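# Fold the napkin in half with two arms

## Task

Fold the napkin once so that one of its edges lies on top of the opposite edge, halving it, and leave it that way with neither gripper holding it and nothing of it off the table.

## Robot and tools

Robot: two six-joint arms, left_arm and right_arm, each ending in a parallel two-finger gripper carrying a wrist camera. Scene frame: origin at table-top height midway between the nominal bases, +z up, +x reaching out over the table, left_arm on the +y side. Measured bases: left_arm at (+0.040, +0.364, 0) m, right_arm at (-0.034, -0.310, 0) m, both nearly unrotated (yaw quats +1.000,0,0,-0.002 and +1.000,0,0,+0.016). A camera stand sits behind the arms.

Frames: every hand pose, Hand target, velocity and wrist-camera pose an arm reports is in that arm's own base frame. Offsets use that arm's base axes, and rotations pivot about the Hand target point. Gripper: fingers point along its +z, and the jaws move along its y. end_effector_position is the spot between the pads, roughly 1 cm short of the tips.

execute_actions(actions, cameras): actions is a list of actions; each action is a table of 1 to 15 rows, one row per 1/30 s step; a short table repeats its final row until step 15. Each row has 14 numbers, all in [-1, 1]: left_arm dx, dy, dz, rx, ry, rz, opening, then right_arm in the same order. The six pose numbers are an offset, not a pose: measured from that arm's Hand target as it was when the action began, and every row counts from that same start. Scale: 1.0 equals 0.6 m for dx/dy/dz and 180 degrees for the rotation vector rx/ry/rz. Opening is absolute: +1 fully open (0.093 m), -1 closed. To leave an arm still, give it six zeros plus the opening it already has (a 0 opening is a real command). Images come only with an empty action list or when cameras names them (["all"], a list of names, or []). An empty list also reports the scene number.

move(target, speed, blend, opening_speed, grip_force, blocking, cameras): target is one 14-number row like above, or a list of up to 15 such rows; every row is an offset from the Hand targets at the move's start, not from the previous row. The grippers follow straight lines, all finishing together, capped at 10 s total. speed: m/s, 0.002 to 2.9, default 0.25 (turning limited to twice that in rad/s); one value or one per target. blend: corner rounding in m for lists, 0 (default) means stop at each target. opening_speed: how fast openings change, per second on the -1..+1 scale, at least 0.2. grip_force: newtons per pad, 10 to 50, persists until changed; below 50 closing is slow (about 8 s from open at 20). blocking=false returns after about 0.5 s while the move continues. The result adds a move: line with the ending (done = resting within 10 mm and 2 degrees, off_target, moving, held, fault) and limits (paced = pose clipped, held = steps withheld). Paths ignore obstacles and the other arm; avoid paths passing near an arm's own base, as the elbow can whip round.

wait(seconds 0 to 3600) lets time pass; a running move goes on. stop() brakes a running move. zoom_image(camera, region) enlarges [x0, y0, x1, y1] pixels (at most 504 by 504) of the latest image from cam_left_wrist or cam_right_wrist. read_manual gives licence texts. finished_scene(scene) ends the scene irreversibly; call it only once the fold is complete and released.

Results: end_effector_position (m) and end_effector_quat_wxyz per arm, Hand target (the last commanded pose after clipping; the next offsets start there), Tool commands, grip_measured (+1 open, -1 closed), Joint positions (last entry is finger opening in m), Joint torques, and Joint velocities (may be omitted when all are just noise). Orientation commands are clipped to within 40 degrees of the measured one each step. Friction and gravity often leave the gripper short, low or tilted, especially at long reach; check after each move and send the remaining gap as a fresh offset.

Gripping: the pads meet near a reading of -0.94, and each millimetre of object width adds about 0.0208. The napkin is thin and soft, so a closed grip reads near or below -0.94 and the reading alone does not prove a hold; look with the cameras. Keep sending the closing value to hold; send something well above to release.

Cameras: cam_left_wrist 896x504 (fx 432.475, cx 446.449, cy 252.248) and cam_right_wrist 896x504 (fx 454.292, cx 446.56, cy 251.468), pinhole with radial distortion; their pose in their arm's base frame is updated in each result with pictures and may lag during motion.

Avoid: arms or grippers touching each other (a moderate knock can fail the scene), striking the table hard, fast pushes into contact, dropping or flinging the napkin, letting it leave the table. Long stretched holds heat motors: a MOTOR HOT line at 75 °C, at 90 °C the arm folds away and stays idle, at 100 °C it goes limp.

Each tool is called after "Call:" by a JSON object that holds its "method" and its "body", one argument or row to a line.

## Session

Call:
{"method": "execute_actions", "body": {
  "actions": []
}}

Scene clock: 0.00 s.
left_arm: end_effector_position=(+0.3655, -0.2120, +0.1821) grip_measured=+1.000 end_effector_quat_wxyz=(+0.397, -0.098, +0.902, -0.139) | right_arm: end_effector_position=(+0.3185, +0.1389, +0.1969) grip_measured=+1.000 end_effector_quat_wxyz=(+0.469, +0.061, +0.852, +0.223)
Joint positions: left_arm=[-0.65 1.488 1.108 -0.369 -0.318 -0.727 0.093] | right_arm=[0.44 1.021 0.662 -0.121 0.059 0.546 0.093]
Joint velocities: within noise
Joint torques (N m): no reading
Heat: left arm: 28 °C; right arm: 31 °C.
Hand target: left_arm +0.3699, -0.2145, +0.2016; +0.417, -0.100, +0.890, -0.154 | right_arm +0.3209, +0.1395, +0.2098; +0.483, +0.060, +0.843, +0.228
Tool commands: left_gripper/opening=+1.0 right_gripper/opening=+1.0
camera_calibration:
cam_left_wrist: T_world_to_cam=[[0.04091, -0.94377, 0.32806, -0.27584], [-0.95825, -0.13005, -0.25463, 0.39835], [0.28298, -0.30395, -0.90969, 0.08567]] pos_world=[0.36876, -0.18249, 0.26986]
cam_right_wrist: T_world_to_cam=[[0.09129, -0.90483, -0.41587, 0.17311], [-0.8748, 0.12667, -0.46764, 0.38652], [0.47581, 0.40649, -0.77998, 0.02928]] pos_world=[0.30839, 0.09578, 0.27558]

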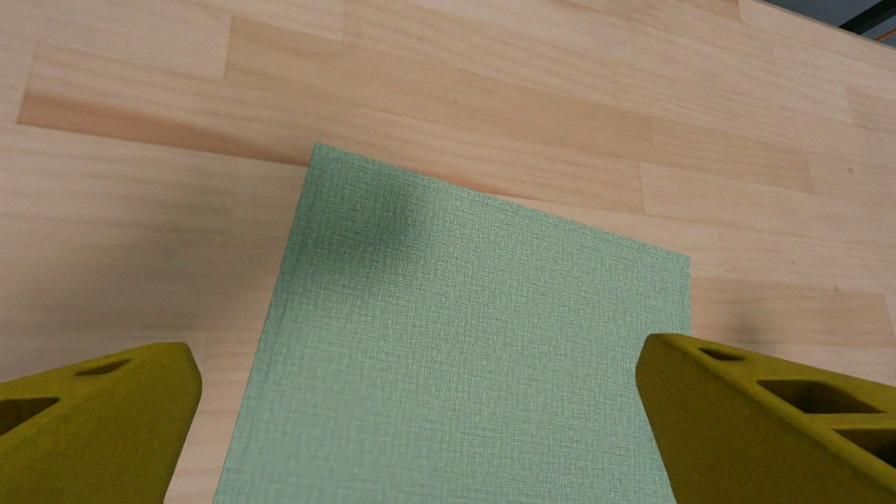

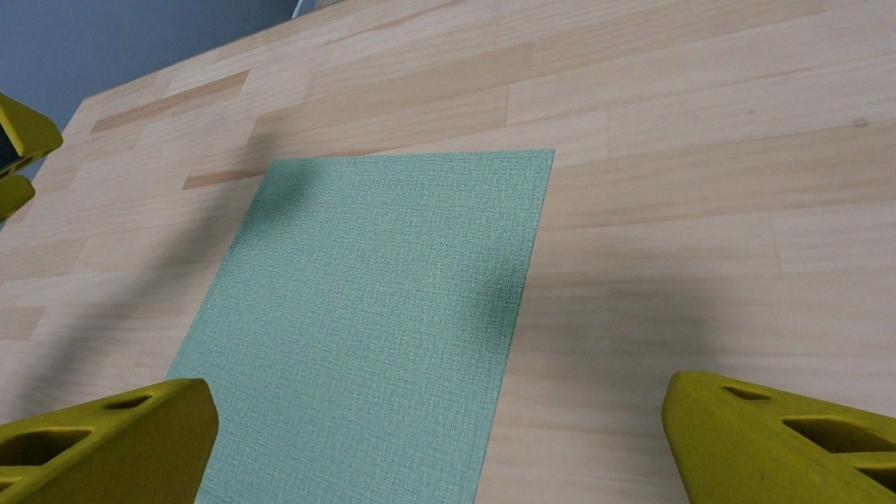

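Call:
{"method": "move", "body": {
  "target": [-0.2165,0.1575,-0.0027,-0.1018,0.2921,0.3403,-0.4,-0.0932,0.0842,-0.0163,-0.3562,0.1652,0.4311,-0.4],
  "speed": 0.4,
  "cameras": ["all"]
}}

Scene clock: 10.80 s.
left_arm: end_effector_position=(+0.2389, -0.1201, +0.1926) grip_measured=-0.399 end_effector_quat_wxyz=(+0.004, -0.628, +0.778, +0.001) | right_arm: end_effector_position=(+0.2638, +0.1895, +0.1923) grip_measured=-0.397 end_effector_quat_wxyz=(+0.017, -0.632, +0.775, +0.004)
Joint positions: left_arm=[-0.471 1.577 1.566 -1.56 -0.008 -1.829 0.026] | right_arm=[0.618 1.77 1.779 -1.546 -0.01 -0.75 0.026]
Joint torques (N m): left_arm=[0.39 -5.75 7.64 0.09 0.11 -0.07] | right_arm=[0.06 -7.25 8.24 0.15 -0.01 -0.1]
Heat: left arm: 30 °C; right arm: 31 °C.
Hand target: left_arm +0.2400, -0.1200, +0.2000; -0.001, -0.636, +0.771, +0.000 | right_arm +0.2650, +0.1900, +0.2000; +0.000, -0.641, +0.768, +0.001
Off the commanded pose: left_arm 0.008 m, 1 deg | right_arm 0.008 m, 2 deg.
joint sent to its limit (left arm) — joint 4 (wrist pitch), lower limit. The joint targets still meet the commanded pose.
joint sent to its limit (right arm) — joint 4 (wrist pitch), lower limit. The joint targets are off in position, not in orientation.
move: done
cam_left_wrist: T_world_to_cam=[[0.9733, -0.2285, 0.02167, -0.26533], [-0.2064, -0.83002, 0.51814, -0.12085], [-0.1004, -0.50878, -0.85502, 0.21541]] pos_world=[0.25493, -0.05134, 0.25255]
cam_right_wrist: T_world_to_cam=[[0.98085, -0.19012, 0.0422, -0.23617], [-0.18918, -0.87872, 0.43826, 0.16561], [-0.04624, -0.43785, -0.89786, 0.35146]] pos_world=[0.27923, 0.25451, 0.25294]

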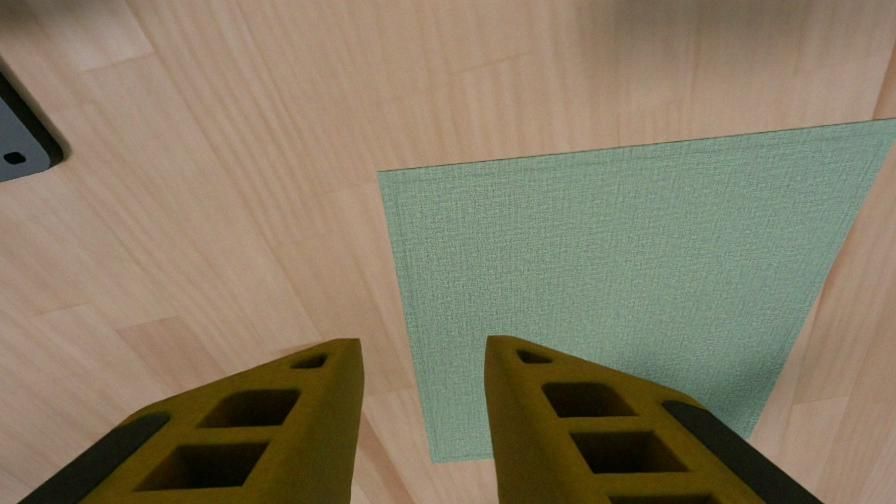

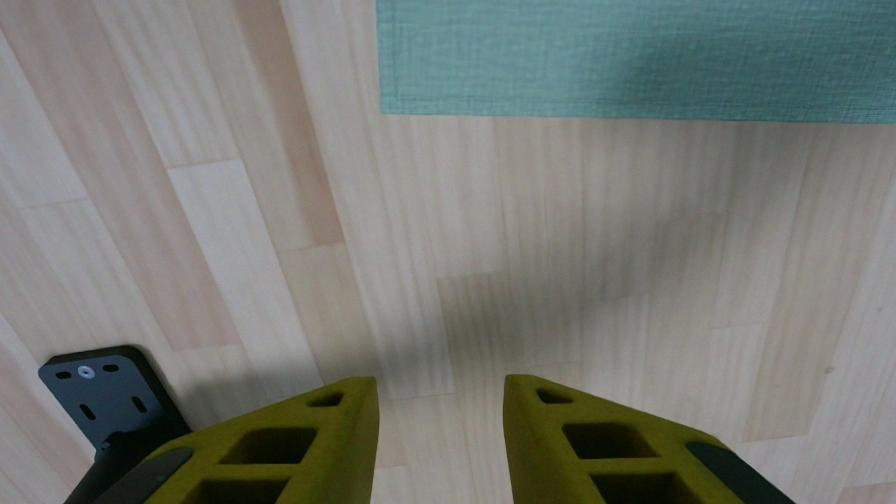

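Call:
{"method": "move", "body": {
  "target": [-0.0567,-0.0442,-0.225,0,0,0,-0.4,-0.0242,0.07,-0.225,0,0,0,-0.4],
  "speed": 0.2,
  "cameras": ["all"]
}}

Scene clock: 15.23 s.
left_arm: end_effector_position=(+0.2024, -0.1427, +0.0613) grip_measured=-0.399 end_effector_quat_wxyz=(-0.005, -0.632, +0.775, +0.021) | right_arm: end_effector_position=(+0.2453, +0.2275, +0.0638) grip_measured=-0.397 end_effector_quat_wxyz=(-0.015, -0.647, +0.762, +0.003)
Joint positions: left_arm=[-0.615 1.558 1.02 -1.075 -0.002 -1.984 0.026] | right_arm=[0.744 1.866 1.386 -1.121 -0.008 -0.664 0.026]
Joint torques (N m): left_arm=[-0.58 -7.15 5 0.42 0.05 -0.07] | right_arm=[0.17 -8.42 5.68 0.49 -0.02 0.24]
Heat: left arm: 30 °C; right arm: 32 °C.
Hand target: left_arm +0.2059, -0.1465, +0.0650; -0.001, -0.636, +0.771, +0.000 | right_arm +0.2504, +0.2320, +0.0650; +0.000, -0.641, +0.768, +0.001
Off the commanded pose: left_arm 0.006 m, 2 deg | right_arm 0.007 m, 2 deg.
move: done
cam_left_wrist: T_world_to_cam=[[0.97576, -0.21797, -0.01926, -0.22853], [-0.17803, -0.84199, 0.50927, -0.08588], [-0.12723, -0.4935, -0.86039, 0.09593]] pos_world=[0.21991, -0.07478, 0.12187]
cam_right_wrist: T_world_to_cam=[[0.9887, -0.14993, 0.00032, -0.21373], [-0.13144, -0.86573, 0.48295, 0.2318], [-0.07213, -0.47753, -0.87565, 0.26583]] pos_world=[0.26095, 0.29557, 0.1209]

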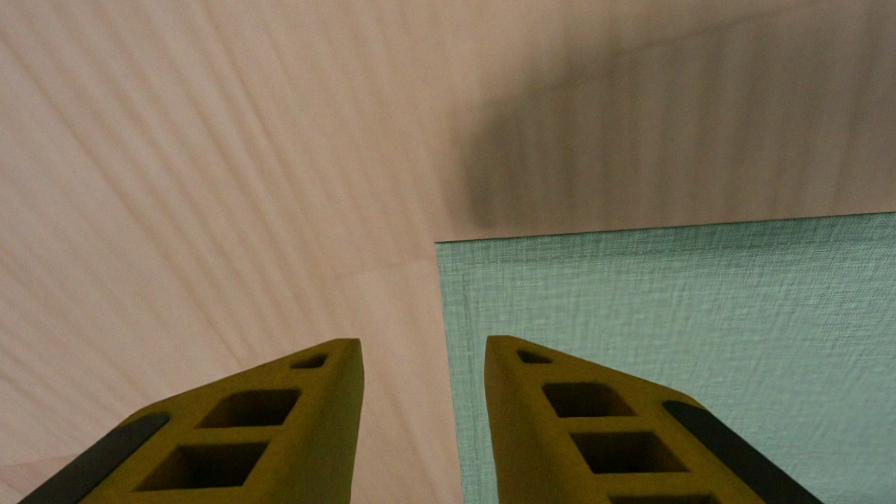

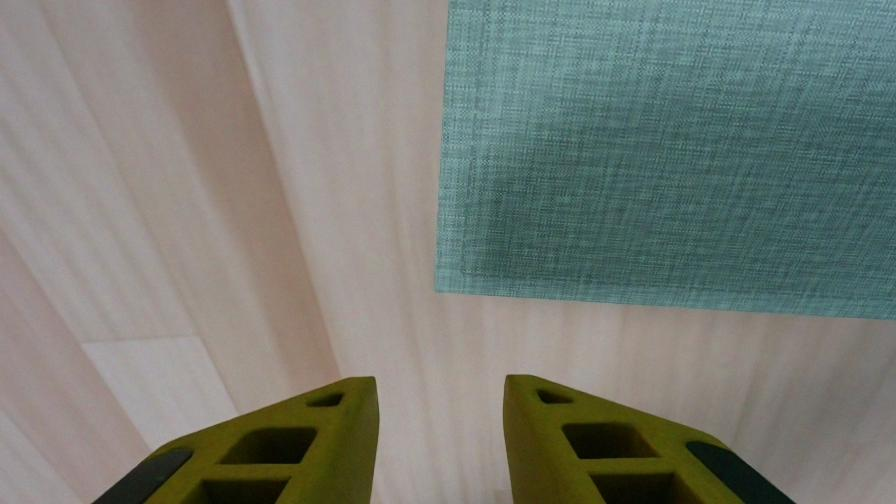

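Call:
{"method": "move", "body": {
  "target": [0.0075,-0.0138,-0.0617,0,0,0,-0.4,0.0048,0.0033,-0.0583,0,0,0,-0.4],
  "speed": 0.1,
  "cameras": ["all"]
}}

Scene clock: 18.53 s.
left_arm: end_effector_position=(+0.2066, -0.1509, +0.0294) grip_measured=-0.399 end_effector_quat_wxyz=(-0.002, -0.631, +0.775, +0.010) | right_arm: end_effector_position=(+0.2480, +0.2300, +0.0298) grip_measured=-0.397 end_effector_quat_wxyz=(-0.014, -0.647, +0.762, +0.004)
Joint positions: left_arm=[-0.632 1.615 0.944 -0.92 -0.002 -1.999 0.026] | right_arm=[0.744 1.915 1.311 -0.994 -0.008 -0.664 0.026]
Joint torques (N m): left_arm=[-0.47 -4.93 5.09 0.48 0.05 -0.07] | right_arm=[0.02 -8.38 5.39 0.5 -0.02 0.22]
Heat: left arm: 30 °C; right arm: 32 °C.
Hand target: left_arm +0.2104, -0.1548, +0.0280; -0.001, -0.636, +0.771, +0.000 | right_arm +0.2533, +0.2340, +0.0300; +0.000, -0.641, +0.768, +0.001
Off the commanded pose: left_arm 0.006 m, 1 deg | right_arm 0.007 m, 2 deg.
move: done
cam_left_wrist: T_world_to_cam=[[0.97559, -0.21958, 0.0007, -0.23586], [-0.18841, -0.83549, 0.51619, -0.07298], [-0.11276, -0.50372, -0.85647, 0.06038]] pos_world=[0.22316, -0.08235, 0.08955]
cam_right_wrist: T_world_to_cam=[[0.98869, -0.14996, 0.00218, -0.21608], [-0.13252, -0.86672, 0.48086, 0.2513], [-0.07022, -0.47571, -0.87679, 0.23662]] pos_world=[0.26355, 0.29797, 0.0871]

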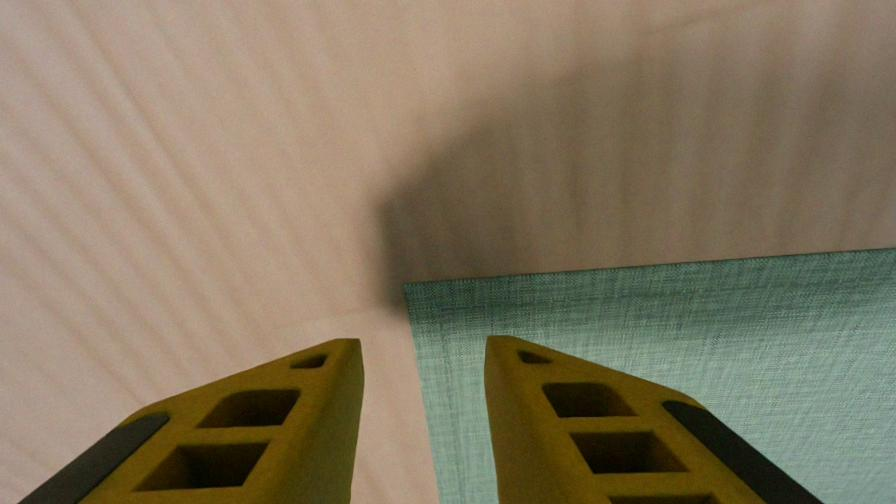

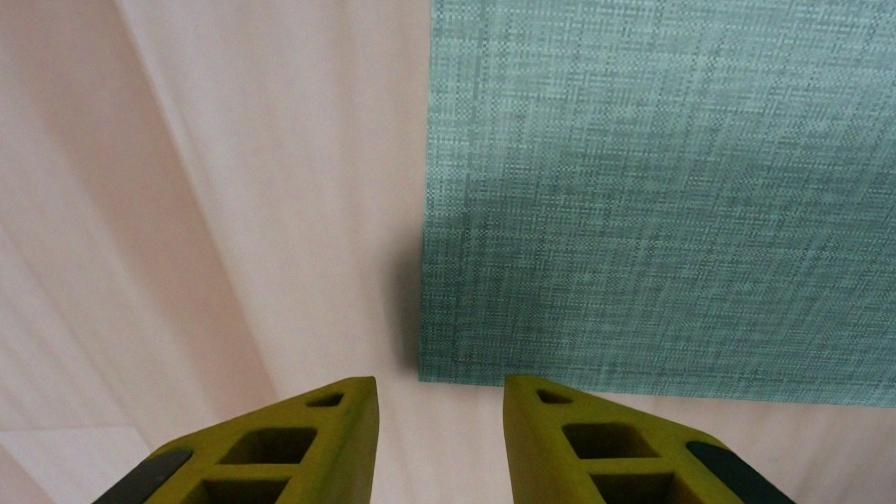

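Call:
{"method": "move", "body": {
  "target": [0.0033,0.0,-0.0533,0,0,0,-0.4,0.0,0.0,-0.0467,0,0,0,-0.4],
  "speed": 0.08,
  "cameras": ["all"]
}}

Scene clock: 20.10 s.
left_arm: end_effector_position=(+0.2045, -0.1494, +0.0106) grip_measured=-0.399 end_effector_quat_wxyz=(-0.004, -0.632, +0.775, +0.017) | right_arm: end_effector_position=(+0.2461, +0.2286, +0.0141) grip_measured=-0.397 end_effector_quat_wxyz=(-0.017, -0.645, +0.764, +0.001)
Joint positions: left_arm=[-0.632 1.653 0.901 -0.852 -0.002 -2 0.026] | right_arm=[0.747 1.935 1.271 -0.94 -0.004 -0.655 0.026]
Joint torques (N m): left_arm=[-0.03 -2.7 2.73 1.22 0.05 -0.02] | right_arm=[0.02 -6.54 3.19 1 -0.06 0.22]
Heat: left arm: 30 °C; right arm: 32 °C.
Hand target: left_arm +0.2124, -0.1548, -0.0040; -0.001, -0.636, +0.771, +0.000 | right_arm +0.2533, +0.2340, +0.0020; +0.000, -0.641, +0.768, +0.001
Off the commanded pose: left_arm 0.017 m, 2 deg | right_arm 0.015 m, 2 deg.
move: off_target (left_arm, right_arm)
cam_left_wrist: T_world_to_cam=[[0.97587, -0.21804, -0.01186, -0.23322], [-0.18145, -0.83995, 0.51144, -0.06438], [-0.12148, -0.49694, -0.85924, 0.04761]] pos_world=[0.22169, -0.08127, 0.07107]
cam_right_wrist: T_world_to_cam=[[0.98777, -0.15592, 0.00215, -0.2128], [-0.13715, -0.86215, 0.48774, 0.25735], [-0.0742, -0.48207, -0.87299, 0.22437]] pos_world=[0.26215, 0.29685, 0.0708]

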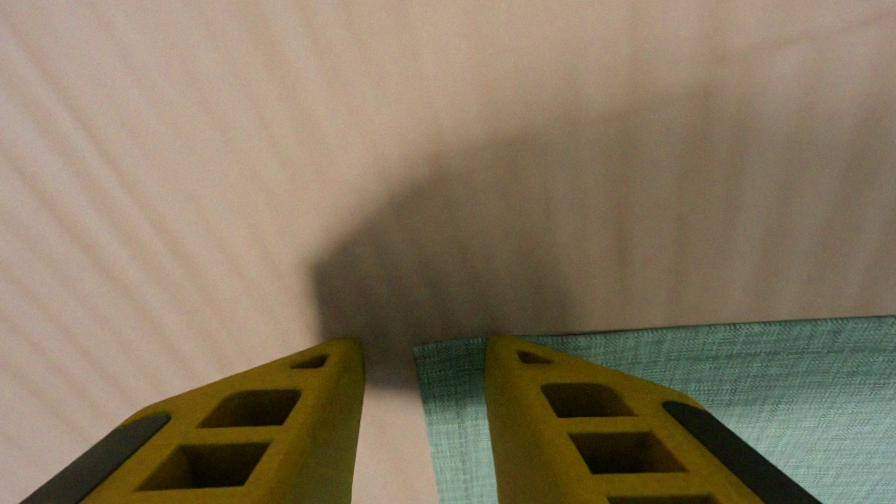

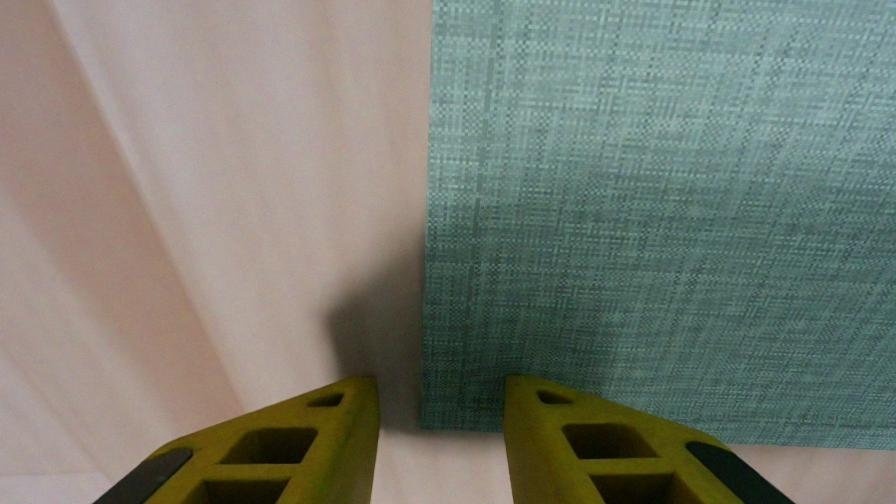

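Call:
{"method": "move", "body": {
  "target": [
    [0.0083,0.0,0.0533,0,0,0,-0.4,0.0,0.0,0.0,0,0,0,-0.4],
    [0.0083,0.0,-0.005,0,0,0,-0.4,0.0,0.0,0.0,0,0,0,-0.4]
  ],
  "speed": 0.08,
  "cameras": ["cam_left_wrist"]
}}

Scene clock: 22.17 s.
left_arm: end_effector_position=(+0.2129, -0.1511, +0.0101) grip_measured=-0.399 end_effector_quat_wxyz=(-0.002, -0.638, +0.770, +0.010) | right_arm: end_effector_position=(+0.2461, +0.2286, +0.0141) grip_measured=-0.397 end_effector_quat_wxyz=(-0.017, -0.645, +0.764, +0.001)
Joint positions: left_arm=[-0.618 1.67 0.917 -0.839 -0.002 -2.002 0.026] | right_arm=[0.747 1.935 1.271 -0.94 -0.004 -0.655 0.026]
Joint torques (N m): left_arm=[0.54 -2.54 2.18 1.2 0.05 0.09] | right_arm=[0.02 -6.53 3.21 1 -0.06 0.22]
Heat: left arm: 30 °C; right arm: 33 °C.
Hand target: left_arm +0.2174, -0.1548, -0.0070; -0.001, -0.636, +0.771, +0.000 | right_arm +0.2533, +0.2340, +0.0020; +0.000, -0.641, +0.768, +0.001
Off the commanded pose: left_arm 0.018 m, 1 deg | right_arm 0.015 m, 2 deg.
move: off_target (left_arm)
cam_left_wrist: T_world_to_cam=[[0.97915, -0.20311, 0.00078, -0.24029], [-0.17435, -0.83854, 0.51618, -0.06541], [-0.10419, -0.50556, -0.85648, 0.04239]] pos_world=[0.2283, -0.08223, 0.07025]

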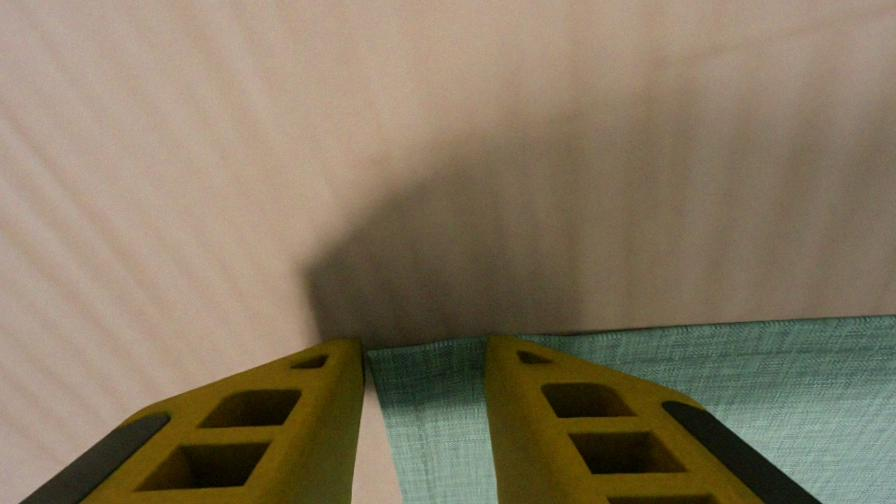

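Call:
{"method": "move", "body": {
  "target": [
    [-0.0065,0.0,0.0617,0,0,0,-0.4,0.0,0.0,0.0,0,0,0,-0.4],
    [-0.0055,0.0,0,0,0,0,-0.4,0.0,0.0,0.0,0,0,0,-0.4]
  ],
  "speed": 0.08,
  "cameras": ["cam_left_wrist"]
}}

Scene clock: 24.83 s.
left_arm: end_effector_position=(+0.2072, -0.1470, +0.0101) grip_measured=-0.399 end_effector_quat_wxyz=(-0.005, -0.638, +0.770, +0.021) | right_arm: end_effector_position=(+0.2461, +0.2286, +0.0141) grip_measured=-0.397 end_effector_quat_wxyz=(-0.017, -0.645, +0.764, +0.001)
Joint positions: left_arm=[-0.618 1.666 0.911 -0.86 -0.002 -2.002 0.026] | right_arm=[0.747 1.935 1.271 -0.94 -0.004 -0.655 0.026]
Joint torques (N m): left_arm=[-0.16 -2.93 1.78 1.39 0.05 0.02] | right_arm=[0.01 -6.53 3.19 1 -0.06 0.22]
Heat: left arm: 30 °C; right arm: 33 °C.
Hand target: left_arm +0.2141, -0.1548, -0.0070; -0.001, -0.636, +0.771, +0.000 | right_arm +0.2533, +0.2340, +0.0020; +0.000, -0.641, +0.768, +0.001
Off the commanded pose: left_arm 0.020 m, 2 deg | right_arm 0.015 m, 2 deg.
move: off_target (left_arm)
cam_left_wrist: T_world_to_cam=[[0.97896, -0.20303, -0.02031, -0.23364], [-0.16479, -0.84538, 0.50812, -0.06585], [-0.12034, -0.49408, -0.86105, 0.04885]] pos_world=[0.22376, -0.07897, 0.07078]

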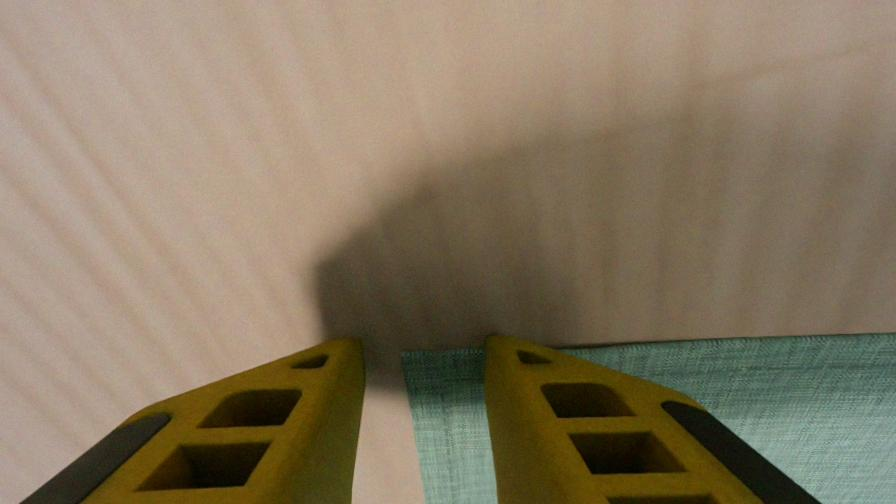

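Call:
{"method": "move", "body": {
  "target": [0,0,0,0,0,0,-1,0,0,0,0,0,0,-1],
  "opening_speed": 0.4,
  "cameras": ["all"]
}}

Scene clock: 27.07 s.
left_arm: end_effector_position=(+0.2182, -0.1501, +0.0099) grip_measured=-0.990 end_effector_quat_wxyz=(+0.012, -0.640, +0.769, +0.003) | right_arm: end_effector_position=(+0.2550, +0.2283, +0.0140) grip_measured=-0.983 end_effector_quat_wxyz=(-0.003, -0.641, +0.767, -0.008)
Joint positions: left_arm=[-0.618 1.666 0.911 -0.816 -0.025 -2.007 0] | right_arm=[0.738 1.935 1.271 -0.914 0.015 -0.655 0]
Joint torques (N m): left_arm=[-0.13 -2.91 1.85 1.01 0.2 0.02] | right_arm=[0.02 -6.54 3.22 0.78 -0.22 0.22]
Heat: left arm: 30 °C; right arm: 33 °C.
Hand target: left_arm +0.2141, -0.1548, -0.0070; -0.001, -0.636, +0.771, +0.000 | right_arm +0.2533, +0.2340, +0.0020; +0.000, -0.641, +0.768, +0.001
Off the commanded pose: left_arm 0.018 m, 2 deg | right_arm 0.013 m, 1 deg.
move: done
cam_left_wrist: T_world_to_cam=[[0.97957, -0.19889, 0.02976, -0.2451], [-0.18643, -0.84259, 0.50526, -0.06146], [-0.07541, -0.50049, -0.86245, 0.03776]] pos_world=[0.23149, -0.08164, 0.07091]
cam_right_wrist: T_world_to_cam=[[0.9858, -0.16468, 0.03275, -0.21958], [-0.16006, -0.86279, 0.47956, 0.26451], [-0.05072, -0.478, -0.8769, 0.21796]] pos_world=[0.26985, 0.29624, 0.07147]

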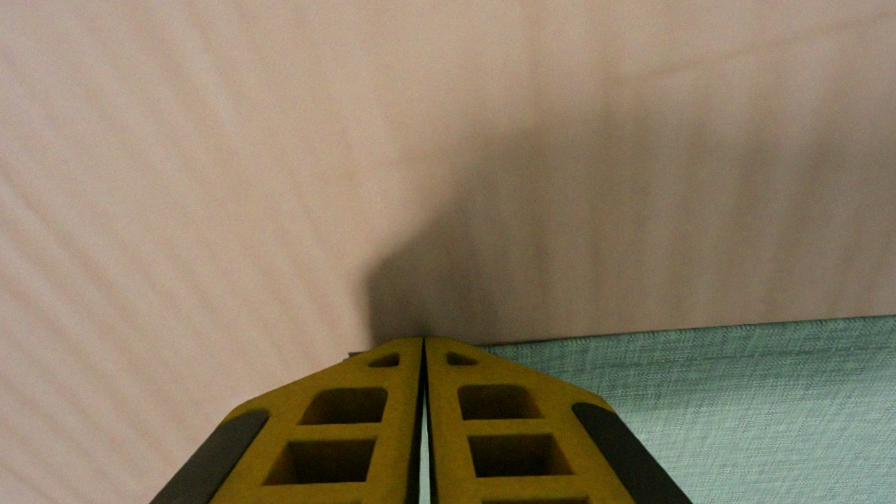

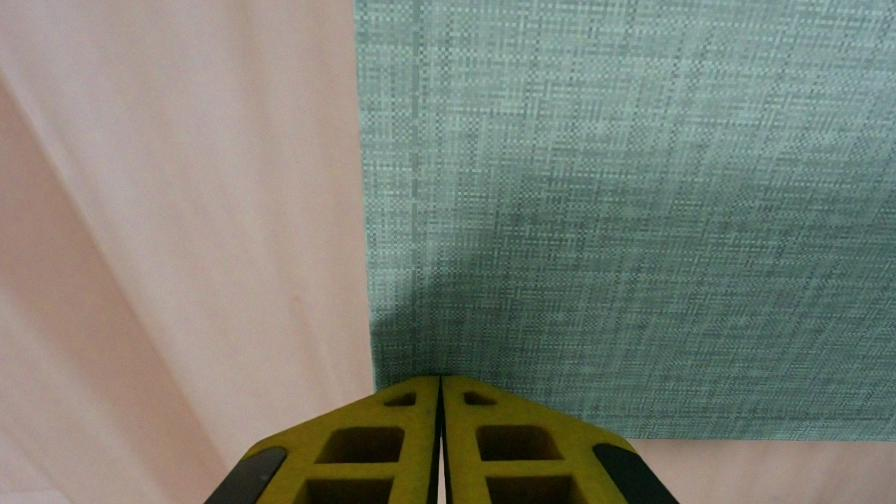

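Call:
{"method": "move", "body": {
  "target": [-0.01,0,0.09,0,-0.02,0,-1,-0.01,0,0.09,0,-0.02,0,-1],
  "speed": 0.1,
  "cameras": ["all"]
}}

Scene clock: 29.27 s.
left_arm: end_effector_position=(+0.1979, -0.1508, +0.0311) grip_measured=-0.990 end_effector_quat_wxyz=(+0.008, -0.631, +0.775, +0.004) | right_arm: end_effector_position=(+0.2413, +0.2304, +0.0391) grip_measured=-0.983 end_effector_quat_wxyz=(+0.003, -0.648, +0.762, -0.013)
Joint positions: left_arm=[-0.663 1.571 0.905 -0.909 -0.017 -2.03 0] | right_arm=[0.776 1.86 1.276 -0.983 0.027 -0.633 0]
Joint torques (N m): left_arm=[-0.53 -8.1 8.03 0.07 -0.23 -0.07] | right_arm=[0.12 -10.82 7.94 0.1 0.01 0.24]
Heat: left arm: 30 °C; right arm: 34 °C.
Hand target: left_arm +0.2081, -0.1548, +0.0470; +0.023, -0.636, +0.771, -0.020 | right_arm +0.2473, +0.2340, +0.0560; +0.024, -0.641, +0.767, -0.020
Off the commanded pose: left_arm 0.019 m, 3 deg | right_arm 0.018 m, 3 deg.
move: off_target (left_arm, right_arm)
cam_left_wrist: T_world_to_cam=[[0.97527, -0.21983, 0.02288, -0.22802], [-0.20052, -0.83652, 0.50993, -0.07292], [-0.09296, -0.50191, -0.85991, 0.05732]] pos_world=[0.21309, -0.08235, 0.09169]
cam_right_wrist: T_world_to_cam=[[0.98776, -0.14798, 0.04936, -0.21156], [-0.15345, -0.86484, 0.47801, 0.25098], [-0.02805, -0.47974, -0.87696, 0.23517]] pos_world=[0.25408, 0.29857, 0.09671]

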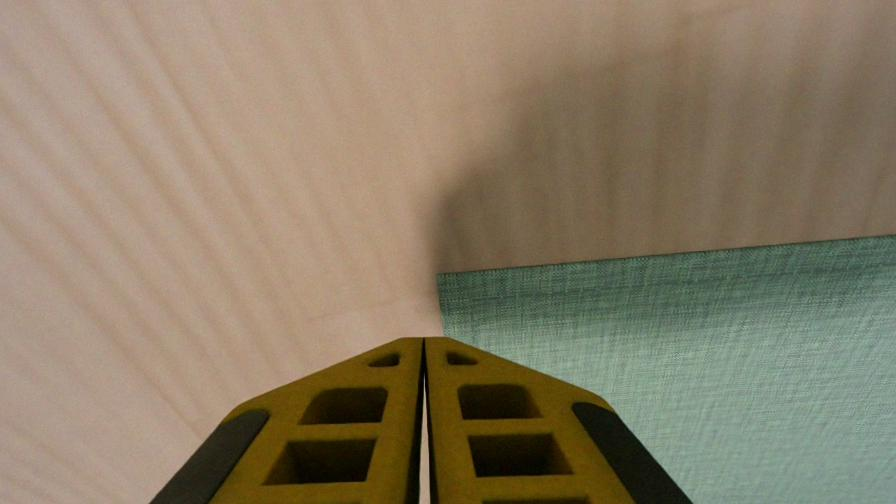

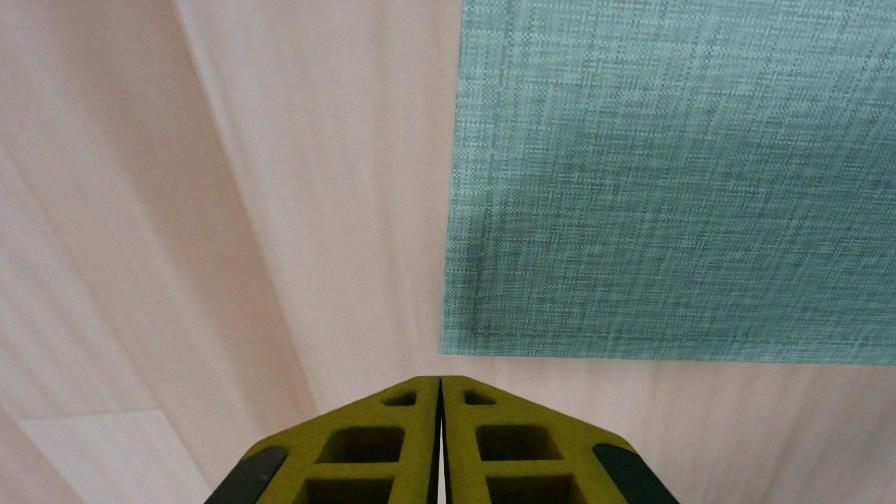

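Call:
{"method": "move", "body": {
  "target": [
    [0.0093,-0.007,-0.0117,0,0,0,-0.4,0.0128,0.0008,-0.01,0,0,0,-0.4],
    [0.0093,-0.007,-0.09,0,0,0,-0.4,0.0128,0.0008,-0.0908,0,0,0,-0.4]
  ],
  "speed": 0.1,
  "cameras": ["all"]
}}

Scene clock: 32.10 s.
left_arm: end_effector_position=(+0.2040, -0.1553, +0.0097) grip_measured=-0.401 end_effector_quat_wxyz=(+0.010, -0.633, +0.774, -0.004) | right_arm: end_effector_position=(+0.2424, +0.2311, +0.0134) grip_measured=-0.403 end_effector_quat_wxyz=(+0.002, -0.646, +0.763, -0.014)
Joint positions: left_arm=[-0.663 1.626 0.867 -0.8 -0.019 -2.033 0.026] | right_arm=[0.776 1.903 1.223 -0.889 0.029 -0.629 0.026]
Joint torques (N m): left_arm=[-0.49 -2.14 2.19 1.48 -0.22 -0.05] | right_arm=[-0.92 -6.17 3.26 1.19 0.01 0.08]
Heat: left arm: 30 °C; right arm: 34 °C.
Hand target: left_arm +0.2137, -0.1590, -0.0070; +0.023, -0.636, +0.771, -0.020 | right_arm +0.2550, +0.2345, +0.0015; +0.024, -0.641, +0.767, -0.020
Off the commanded pose: left_arm 0.020 m, 2 deg | right_arm 0.018 m, 3 deg.
move: off_target (left_arm, right_arm)
cam_left_wrist: T_world_to_cam=[[0.97555, -0.21659, 0.0374, -0.23422], [-0.20464, -0.83294, 0.51413, -0.06322], [-0.0802, -0.50921, -0.85689, 0.03351]] pos_world=[0.21824, -0.08632, 0.06997]
cam_right_wrist: T_world_to_cam=[[0.98706, -0.15243, 0.04972, -0.21006], [-0.15746, -0.86313, 0.4798, 0.2646], [-0.03022, -0.48142, -0.87597, 0.21395]] pos_world=[0.25548, 0.29936, 0.07091]

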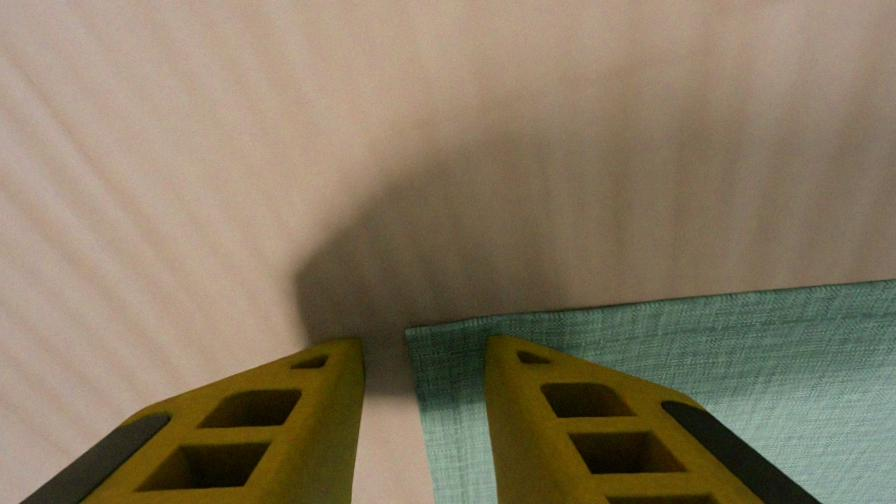

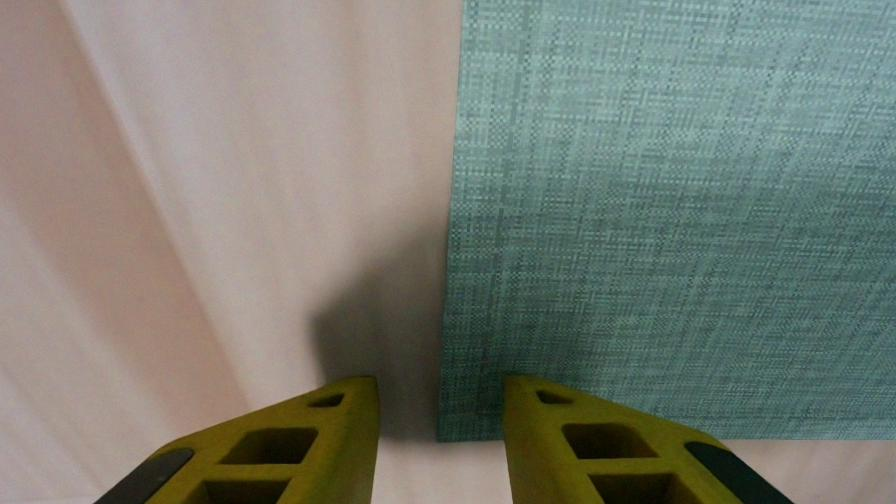

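Call:
{"method": "move", "body": {
  "target": [
    [0,0,0,0,0,0,-0.4,0.0083,0.0,0.0558,0,0,0,-0.4],
    [0,0,0,0,0,0,-0.4,0.0083,0.0,0,0,0,0,-0.4]
  ],
  "speed": 0.1,
  "cameras": ["cam_right_wrist"]
}}

Scene clock: 34.07 s.
left_arm: end_effector_position=(+0.2040, -0.1553, +0.0097) grip_measured=-0.401 end_effector_quat_wxyz=(+0.010, -0.633, +0.774, -0.004) | right_arm: end_effector_position=(+0.2539, +0.2306, +0.0140) grip_measured=-0.403 end_effector_quat_wxyz=(+0.012, -0.639, +0.769, -0.017)
Joint positions: left_arm=[-0.663 1.626 0.867 -0.8 -0.019 -2.033 0.026] | right_arm=[0.754 1.914 1.24 -0.876 0.035 -0.632 0.026]
Joint torques (N m): left_arm=[-0.47 -2.15 2.21 1.48 -0.21 -0.06] | right_arm=[-0.73 -6.22 3.28 1.05 0.01 -0.03]
Heat: left arm: 30 °C; right arm: 34 °C.
Hand target: left_arm +0.2137, -0.1590, -0.0070; +0.023, -0.636, +0.771, -0.020 | right_arm +0.2600, +0.2345, +0.0015; +0.024, -0.641, +0.767, -0.020
Off the commanded pose: left_arm 0.020 m, 2 deg | right_arm 0.014 m, 1 deg.
move: off_target (right_arm)
cam_right_wrist: T_world_to_cam=[[0.98299, -0.17116, 0.06658, -0.21641], [-0.18225, -0.86438, 0.46864, 0.27249], [-0.02266, -0.4728, -0.88088, 0.21073]] pos_world=[0.26716, 0.29813, 0.07234]

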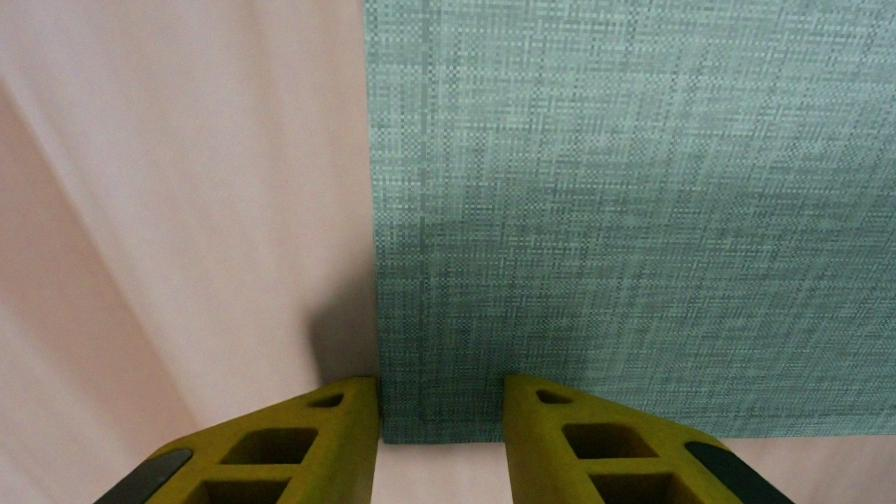

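Call:
{"method": "move", "body": {
  "target": [
    [0,0,0,0,0,0,-0.4,-0.0067,0.0,0.0642,0,0,0,-0.4],
    [0,0,0,0,0,0,-0.4,-0.0058,0.0,0,0,0,0,-0.4]
  ],
  "speed": 0.1,
  "cameras": ["cam_right_wrist"]
}}

Scene clock: 36.20 s.
left_arm: end_effector_position=(+0.2040, -0.1553, +0.0097) grip_measured=-0.401 end_effector_quat_wxyz=(+0.010, -0.633, +0.774, -0.004) | right_arm: end_effector_position=(+0.2502, +0.2271, +0.0138) grip_measured=-0.403 end_effector_quat_wxyz=(+0.005, -0.639, +0.769, -0.017)
Joint positions: left_arm=[-0.663 1.626 0.867 -0.8 -0.019 -2.033 0.026] | right_arm=[0.754 1.908 1.231 -0.886 0.035 -0.632 0.026]
Joint torques (N m): left_arm=[-0.47 -2.14 2.19 1.49 -0.22 -0.06] | right_arm=[-0.06 -6.39 3.02 1.16 0.01 0.05]
Heat: left arm: 30 °C; right arm: 35 °C.
Hand target: left_arm +0.2137, -0.1590, -0.0070; +0.023, -0.636, +0.771, -0.020 | right_arm +0.2565, +0.2345, +0.0015; +0.024, -0.641, +0.767, -0.020
Off the commanded pose: left_arm 0.020 m, 2 deg | right_arm 0.016 m, 2 deg.
move: off_target (right_arm)
cam_right_wrist: T_world_to_cam=[[0.98363, -0.1705, 0.05827, -0.21348], [-0.17741, -0.85991, 0.47862, 0.26642], [-0.0315, -0.48113, -0.87609, 0.21288]] pos_world=[0.26396, 0.29512, 0.07143]

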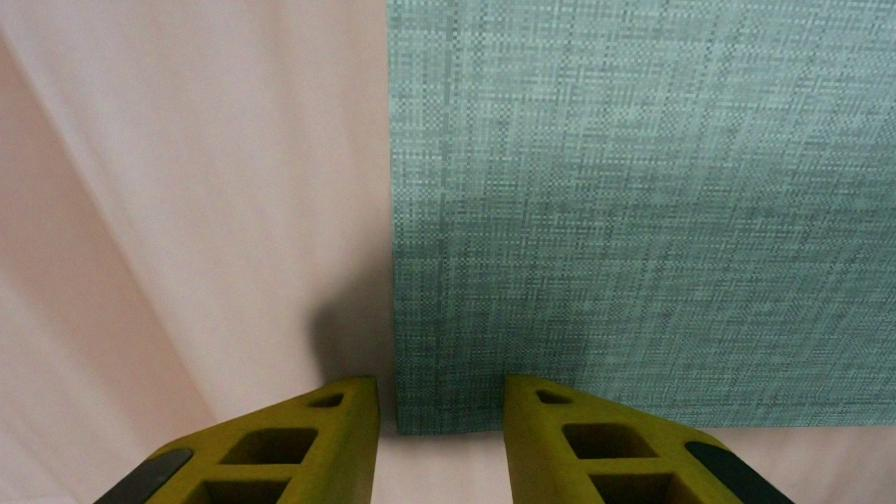

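Call:
{"method": "move", "body": {
  "target": [0,0,0,0,0,0,-1,0,0,0,0,0,0,-1],
  "opening_speed": 0.4,
  "cameras": ["all"]
}}

Scene clock: 38.40 s.
left_arm: end_effector_position=(+0.2116, -0.1578, +0.0096) grip_measured=-0.988 end_effector_quat_wxyz=(+0.017, -0.634, +0.773, -0.019) | right_arm: end_effector_position=(+0.2522, +0.2293, +0.0139) grip_measured=-0.982 end_effector_quat_wxyz=(+0.012, -0.641, +0.767, -0.022)
Joint positions: left_arm=[-0.657 1.626 0.865 -0.767 -0.025 -2.03 0] | right_arm=[0.761 1.908 1.231 -0.874 0.045 -0.632 0]
Joint torques (N m): left_arm=[-0.47 -2.1 2.25 1.19 -0.15 -0.05] | right_arm=[-0.06 -6.39 3.07 1.06 -0.08 0.05]
Heat: left arm: 30 °C; right arm: 35 °C.
Hand target: left_arm +0.2137, -0.1590, -0.0070; +0.023, -0.636, +0.771, -0.020 | right_arm +0.2565, +0.2345, +0.0015; +0.024, -0.641, +0.767, -0.020
Off the commanded pose: left_arm 0.017 m, 1 deg | right_arm 0.014 m, 1 deg.
move: done
cam_left_wrist: T_world_to_cam=[[0.97469, -0.21261, 0.06906, -0.24165], [-0.21704, -0.82598, 0.52024, -0.06006], [-0.05356, -0.52206, -0.85123, 0.02492]] pos_world=[0.22384, -0.08798, 0.06915]
cam_right_wrist: T_world_to_cam=[[0.98355, -0.1647, 0.07418, -0.21665], [-0.18006, -0.86128, 0.47516, 0.26973], [-0.01437, -0.4807, -0.87677, 0.2097]] pos_world=[0.26467, 0.29744, 0.07176]

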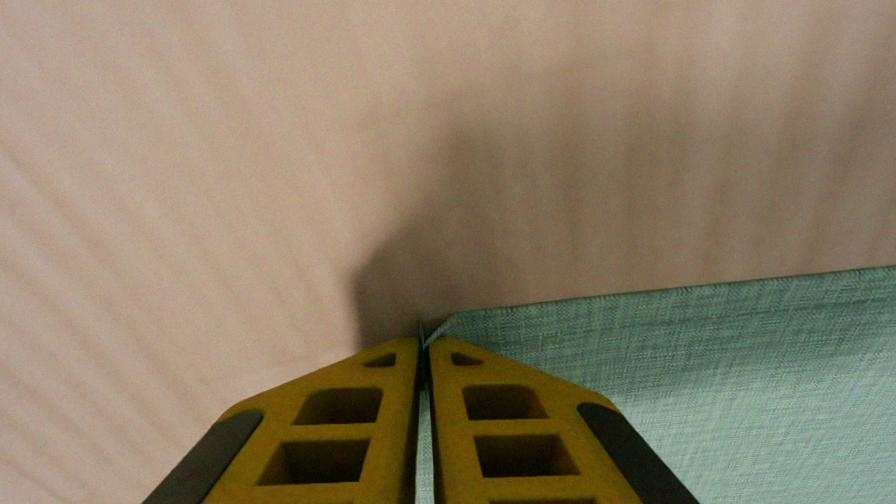

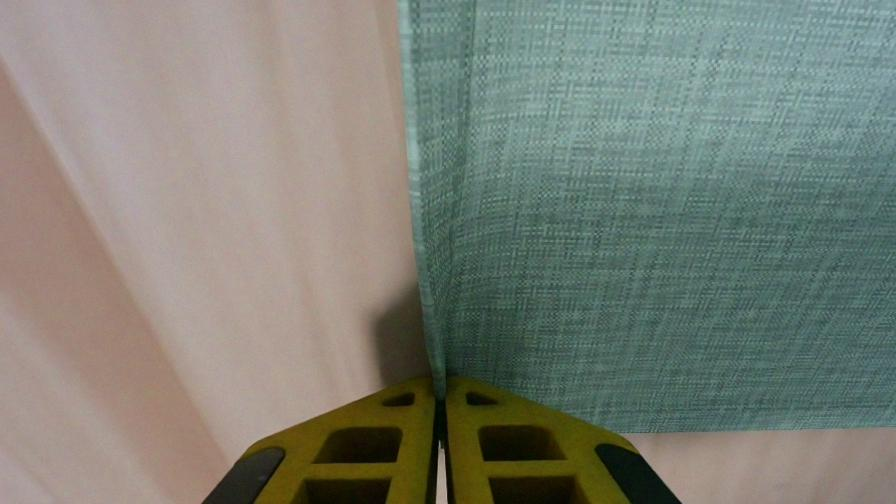

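Call:
{"method": "move", "body": {
  "target": [
    [0.0513,-0.012,0.1367,0,0,0,-1,0.0495,-0.0142,0.1225,0,0,0,-1],
    [0.129,-0.0255,0.22,0,0,0,-1,0.1267,-0.0242,0.2058,0,0,0,-1],
    [0.2165,-0.0388,0.2583,0,0,0,-1,0.2137,-0.0373,0.2442,0,0,0,-1],
    [0.2495,-0.0437,0.2617,0,0,0,-1,0.2465,-0.0435,0.2475,0,0,0,-1]
  ],
  "speed": 0.14,
  "blend": 0.02,
  "cameras": ["all"]
}}

Scene clock: 44.87 s.
left_arm: end_effector_position=(+0.3577, -0.1851, +0.1430) grip_measured=-0.989 end_effector_quat_wxyz=(+0.019, -0.640, +0.768, -0.013) | right_arm: end_effector_position=(+0.4052, +0.2050, +0.1436) grip_measured=-0.983 end_effector_quat_wxyz=(+0.035, -0.632, +0.774, -0.027)
Joint positions: left_arm=[-0.488 2.061 1.976 -1.448 -0.025 -1.876 0] | right_arm=[0.483 2.288 2.34 -1.544 0.039 -0.888 0]
Joint torques (N m): left_arm=[0.28 -8.69 9.09 0.17 -0.05 0.13] | right_arm=[-0.24 -11.19 8.28 0.23 -0.17 -0.09]
Heat: left arm: 30 °C; right arm: 36 °C.
Hand target: left_arm +0.3634, -0.1852, +0.1500; +0.023, -0.636, +0.771, -0.020 | right_arm +0.4044, +0.2084, +0.1500; +0.024, -0.641, +0.767, -0.020
Off the commanded pose: left_arm 0.009 m, 1 deg | right_arm 0.007 m, 2 deg.
joint sent to its limit (right arm) — joint 4 (wrist pitch), lower limit. The joint targets are off in position, not in orientation.
move: done; blend cut to 0.0101 m at target 3
cam_left_wrist: T_world_to_cam=[[0.9782, -0.19817, 0.0621, -0.3967], [-0.20163, -0.83469, 0.51248, -0.12631], [-0.04972, -0.51383, -0.85645, 0.13301]] pos_world=[0.36919, -0.11569, 0.20329]
cam_right_wrist: T_world_to_cam=[[0.97583, -0.18799, 0.11143, -0.37823], [-0.21818, -0.86712, 0.44777, 0.2352], [0.01245, -0.46126, -0.88718, 0.30061]] pos_world=[0.41666, 0.2715, 0.20352]

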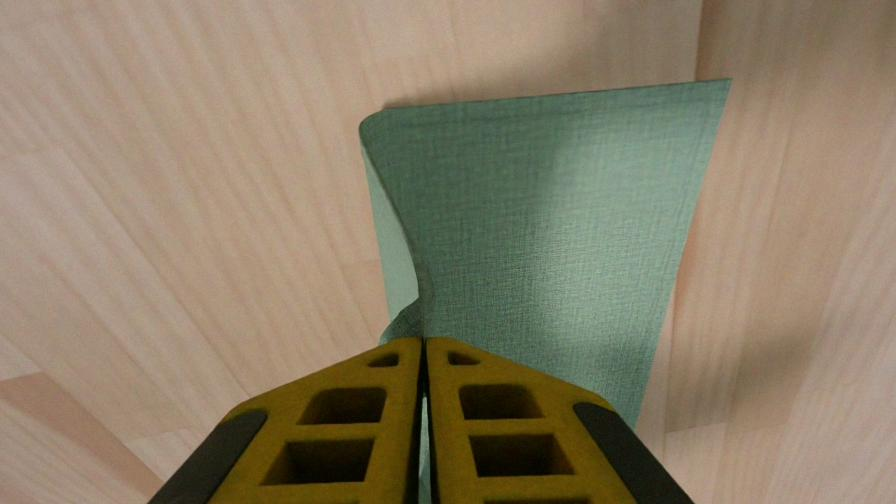

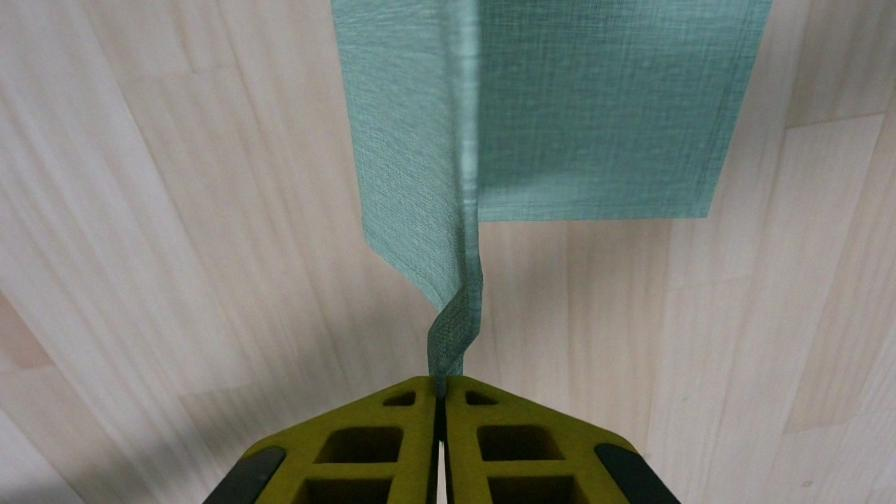

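Call:
{"method": "move", "body": {
  "target": [
    [0.074,-0.0092,-0.02,0,-0.01,0,-1,0.0845,-0.0178,-0.02,0,-0.03,0,-1],
    [0.1435,-0.0183,-0.06,0,-0.02,0,-1,0.1455,-0.032,-0.06,0,-0.05,0,-1],
    [0.1863,-0.0235,-0.1183,0,-0.03,0,-1,0.18,-0.0393,-0.1183,0,-0.055,0,-1]
  ],
  "speed": 0.14,
  "blend": 0.02,
  "cameras": ["all"]
}}

Scene clock: 51.63 s.
left_arm: end_effector_position=(+0.4600, -0.1979, +0.0716) grip_measured=-0.989 end_effector_quat_wxyz=(+0.037, -0.639, +0.768, -0.029) | right_arm: end_effector_position=(+0.4997, +0.1863, +0.0711) grip_measured=-0.983 end_effector_quat_wxyz=(+0.068, -0.635, +0.768, -0.058)
Joint positions: left_arm=[-0.42 2.499 2.422 -1.409 -0.042 -1.807 0] | right_arm=[0.379 2.627 2.653 -1.431 0.069 -1.009 0]
Joint torques (N m): left_arm=[0.46 -11.81 9.16 0.77 -0.27 0.14] | right_arm=[-0.66 -13.61 7.54 0.96 0.03 -0.09]
Heat: left arm: 31 °C; right arm: 38 °C.
Hand target: left_arm +0.4752, -0.1993, +0.0790; +0.060, -0.634, +0.769, -0.050 | right_arm +0.5124, +0.1848, +0.0790; +0.090, -0.636, +0.762, -0.075
Off the commanded pose: left_arm 0.017 m, 4 deg | right_arm 0.015 m, 3 deg.
move: off_target (left_arm, right_arm)
cam_left_wrist: T_world_to_cam=[[0.97381, -0.19843, 0.11099, -0.49635], [-0.22725, -0.83415, 0.50255, -0.06723], [-0.00714, -0.51462, -0.85739, 0.05068]] pos_world=[0.46844, -0.12849, 0.13233]
cam_right_wrist: T_world_to_cam=[[0.96375, -0.17505, 0.20136, -0.4686], [-0.24771, -0.86743, 0.4315, 0.28812], [0.09913, -0.46574, -0.87935, 0.18343]] pos_world=[0.5048, 0.25332, 0.13133]

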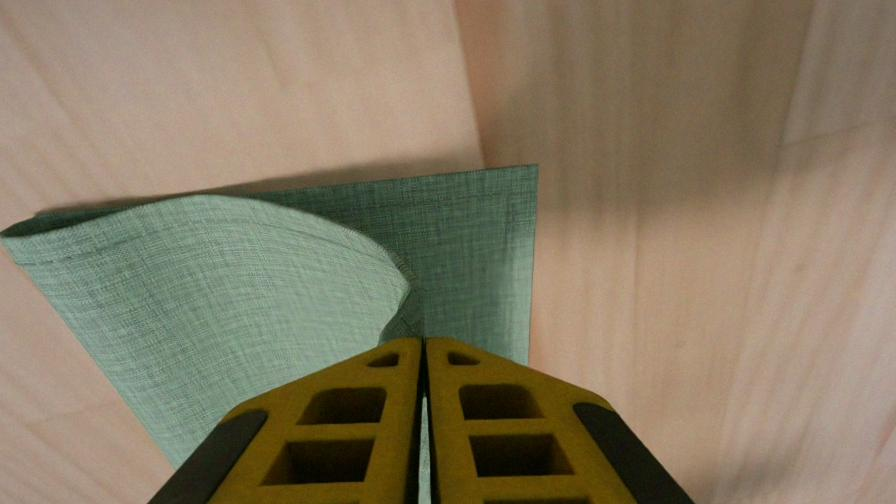

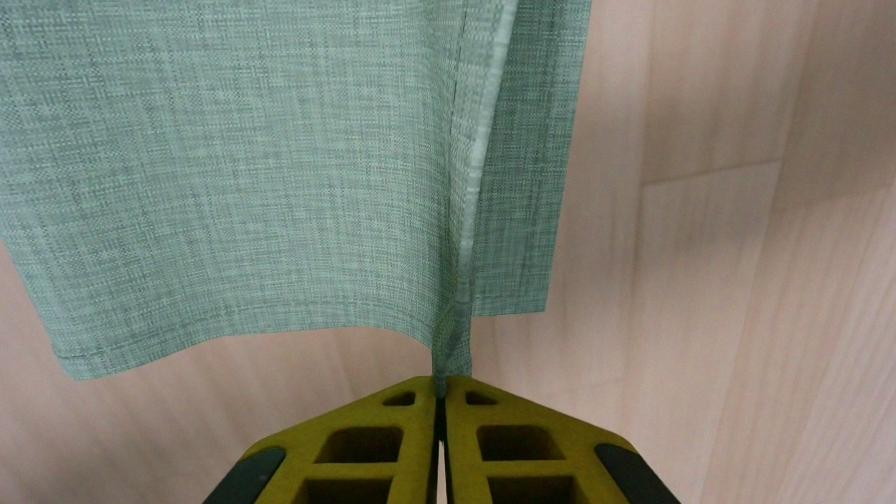

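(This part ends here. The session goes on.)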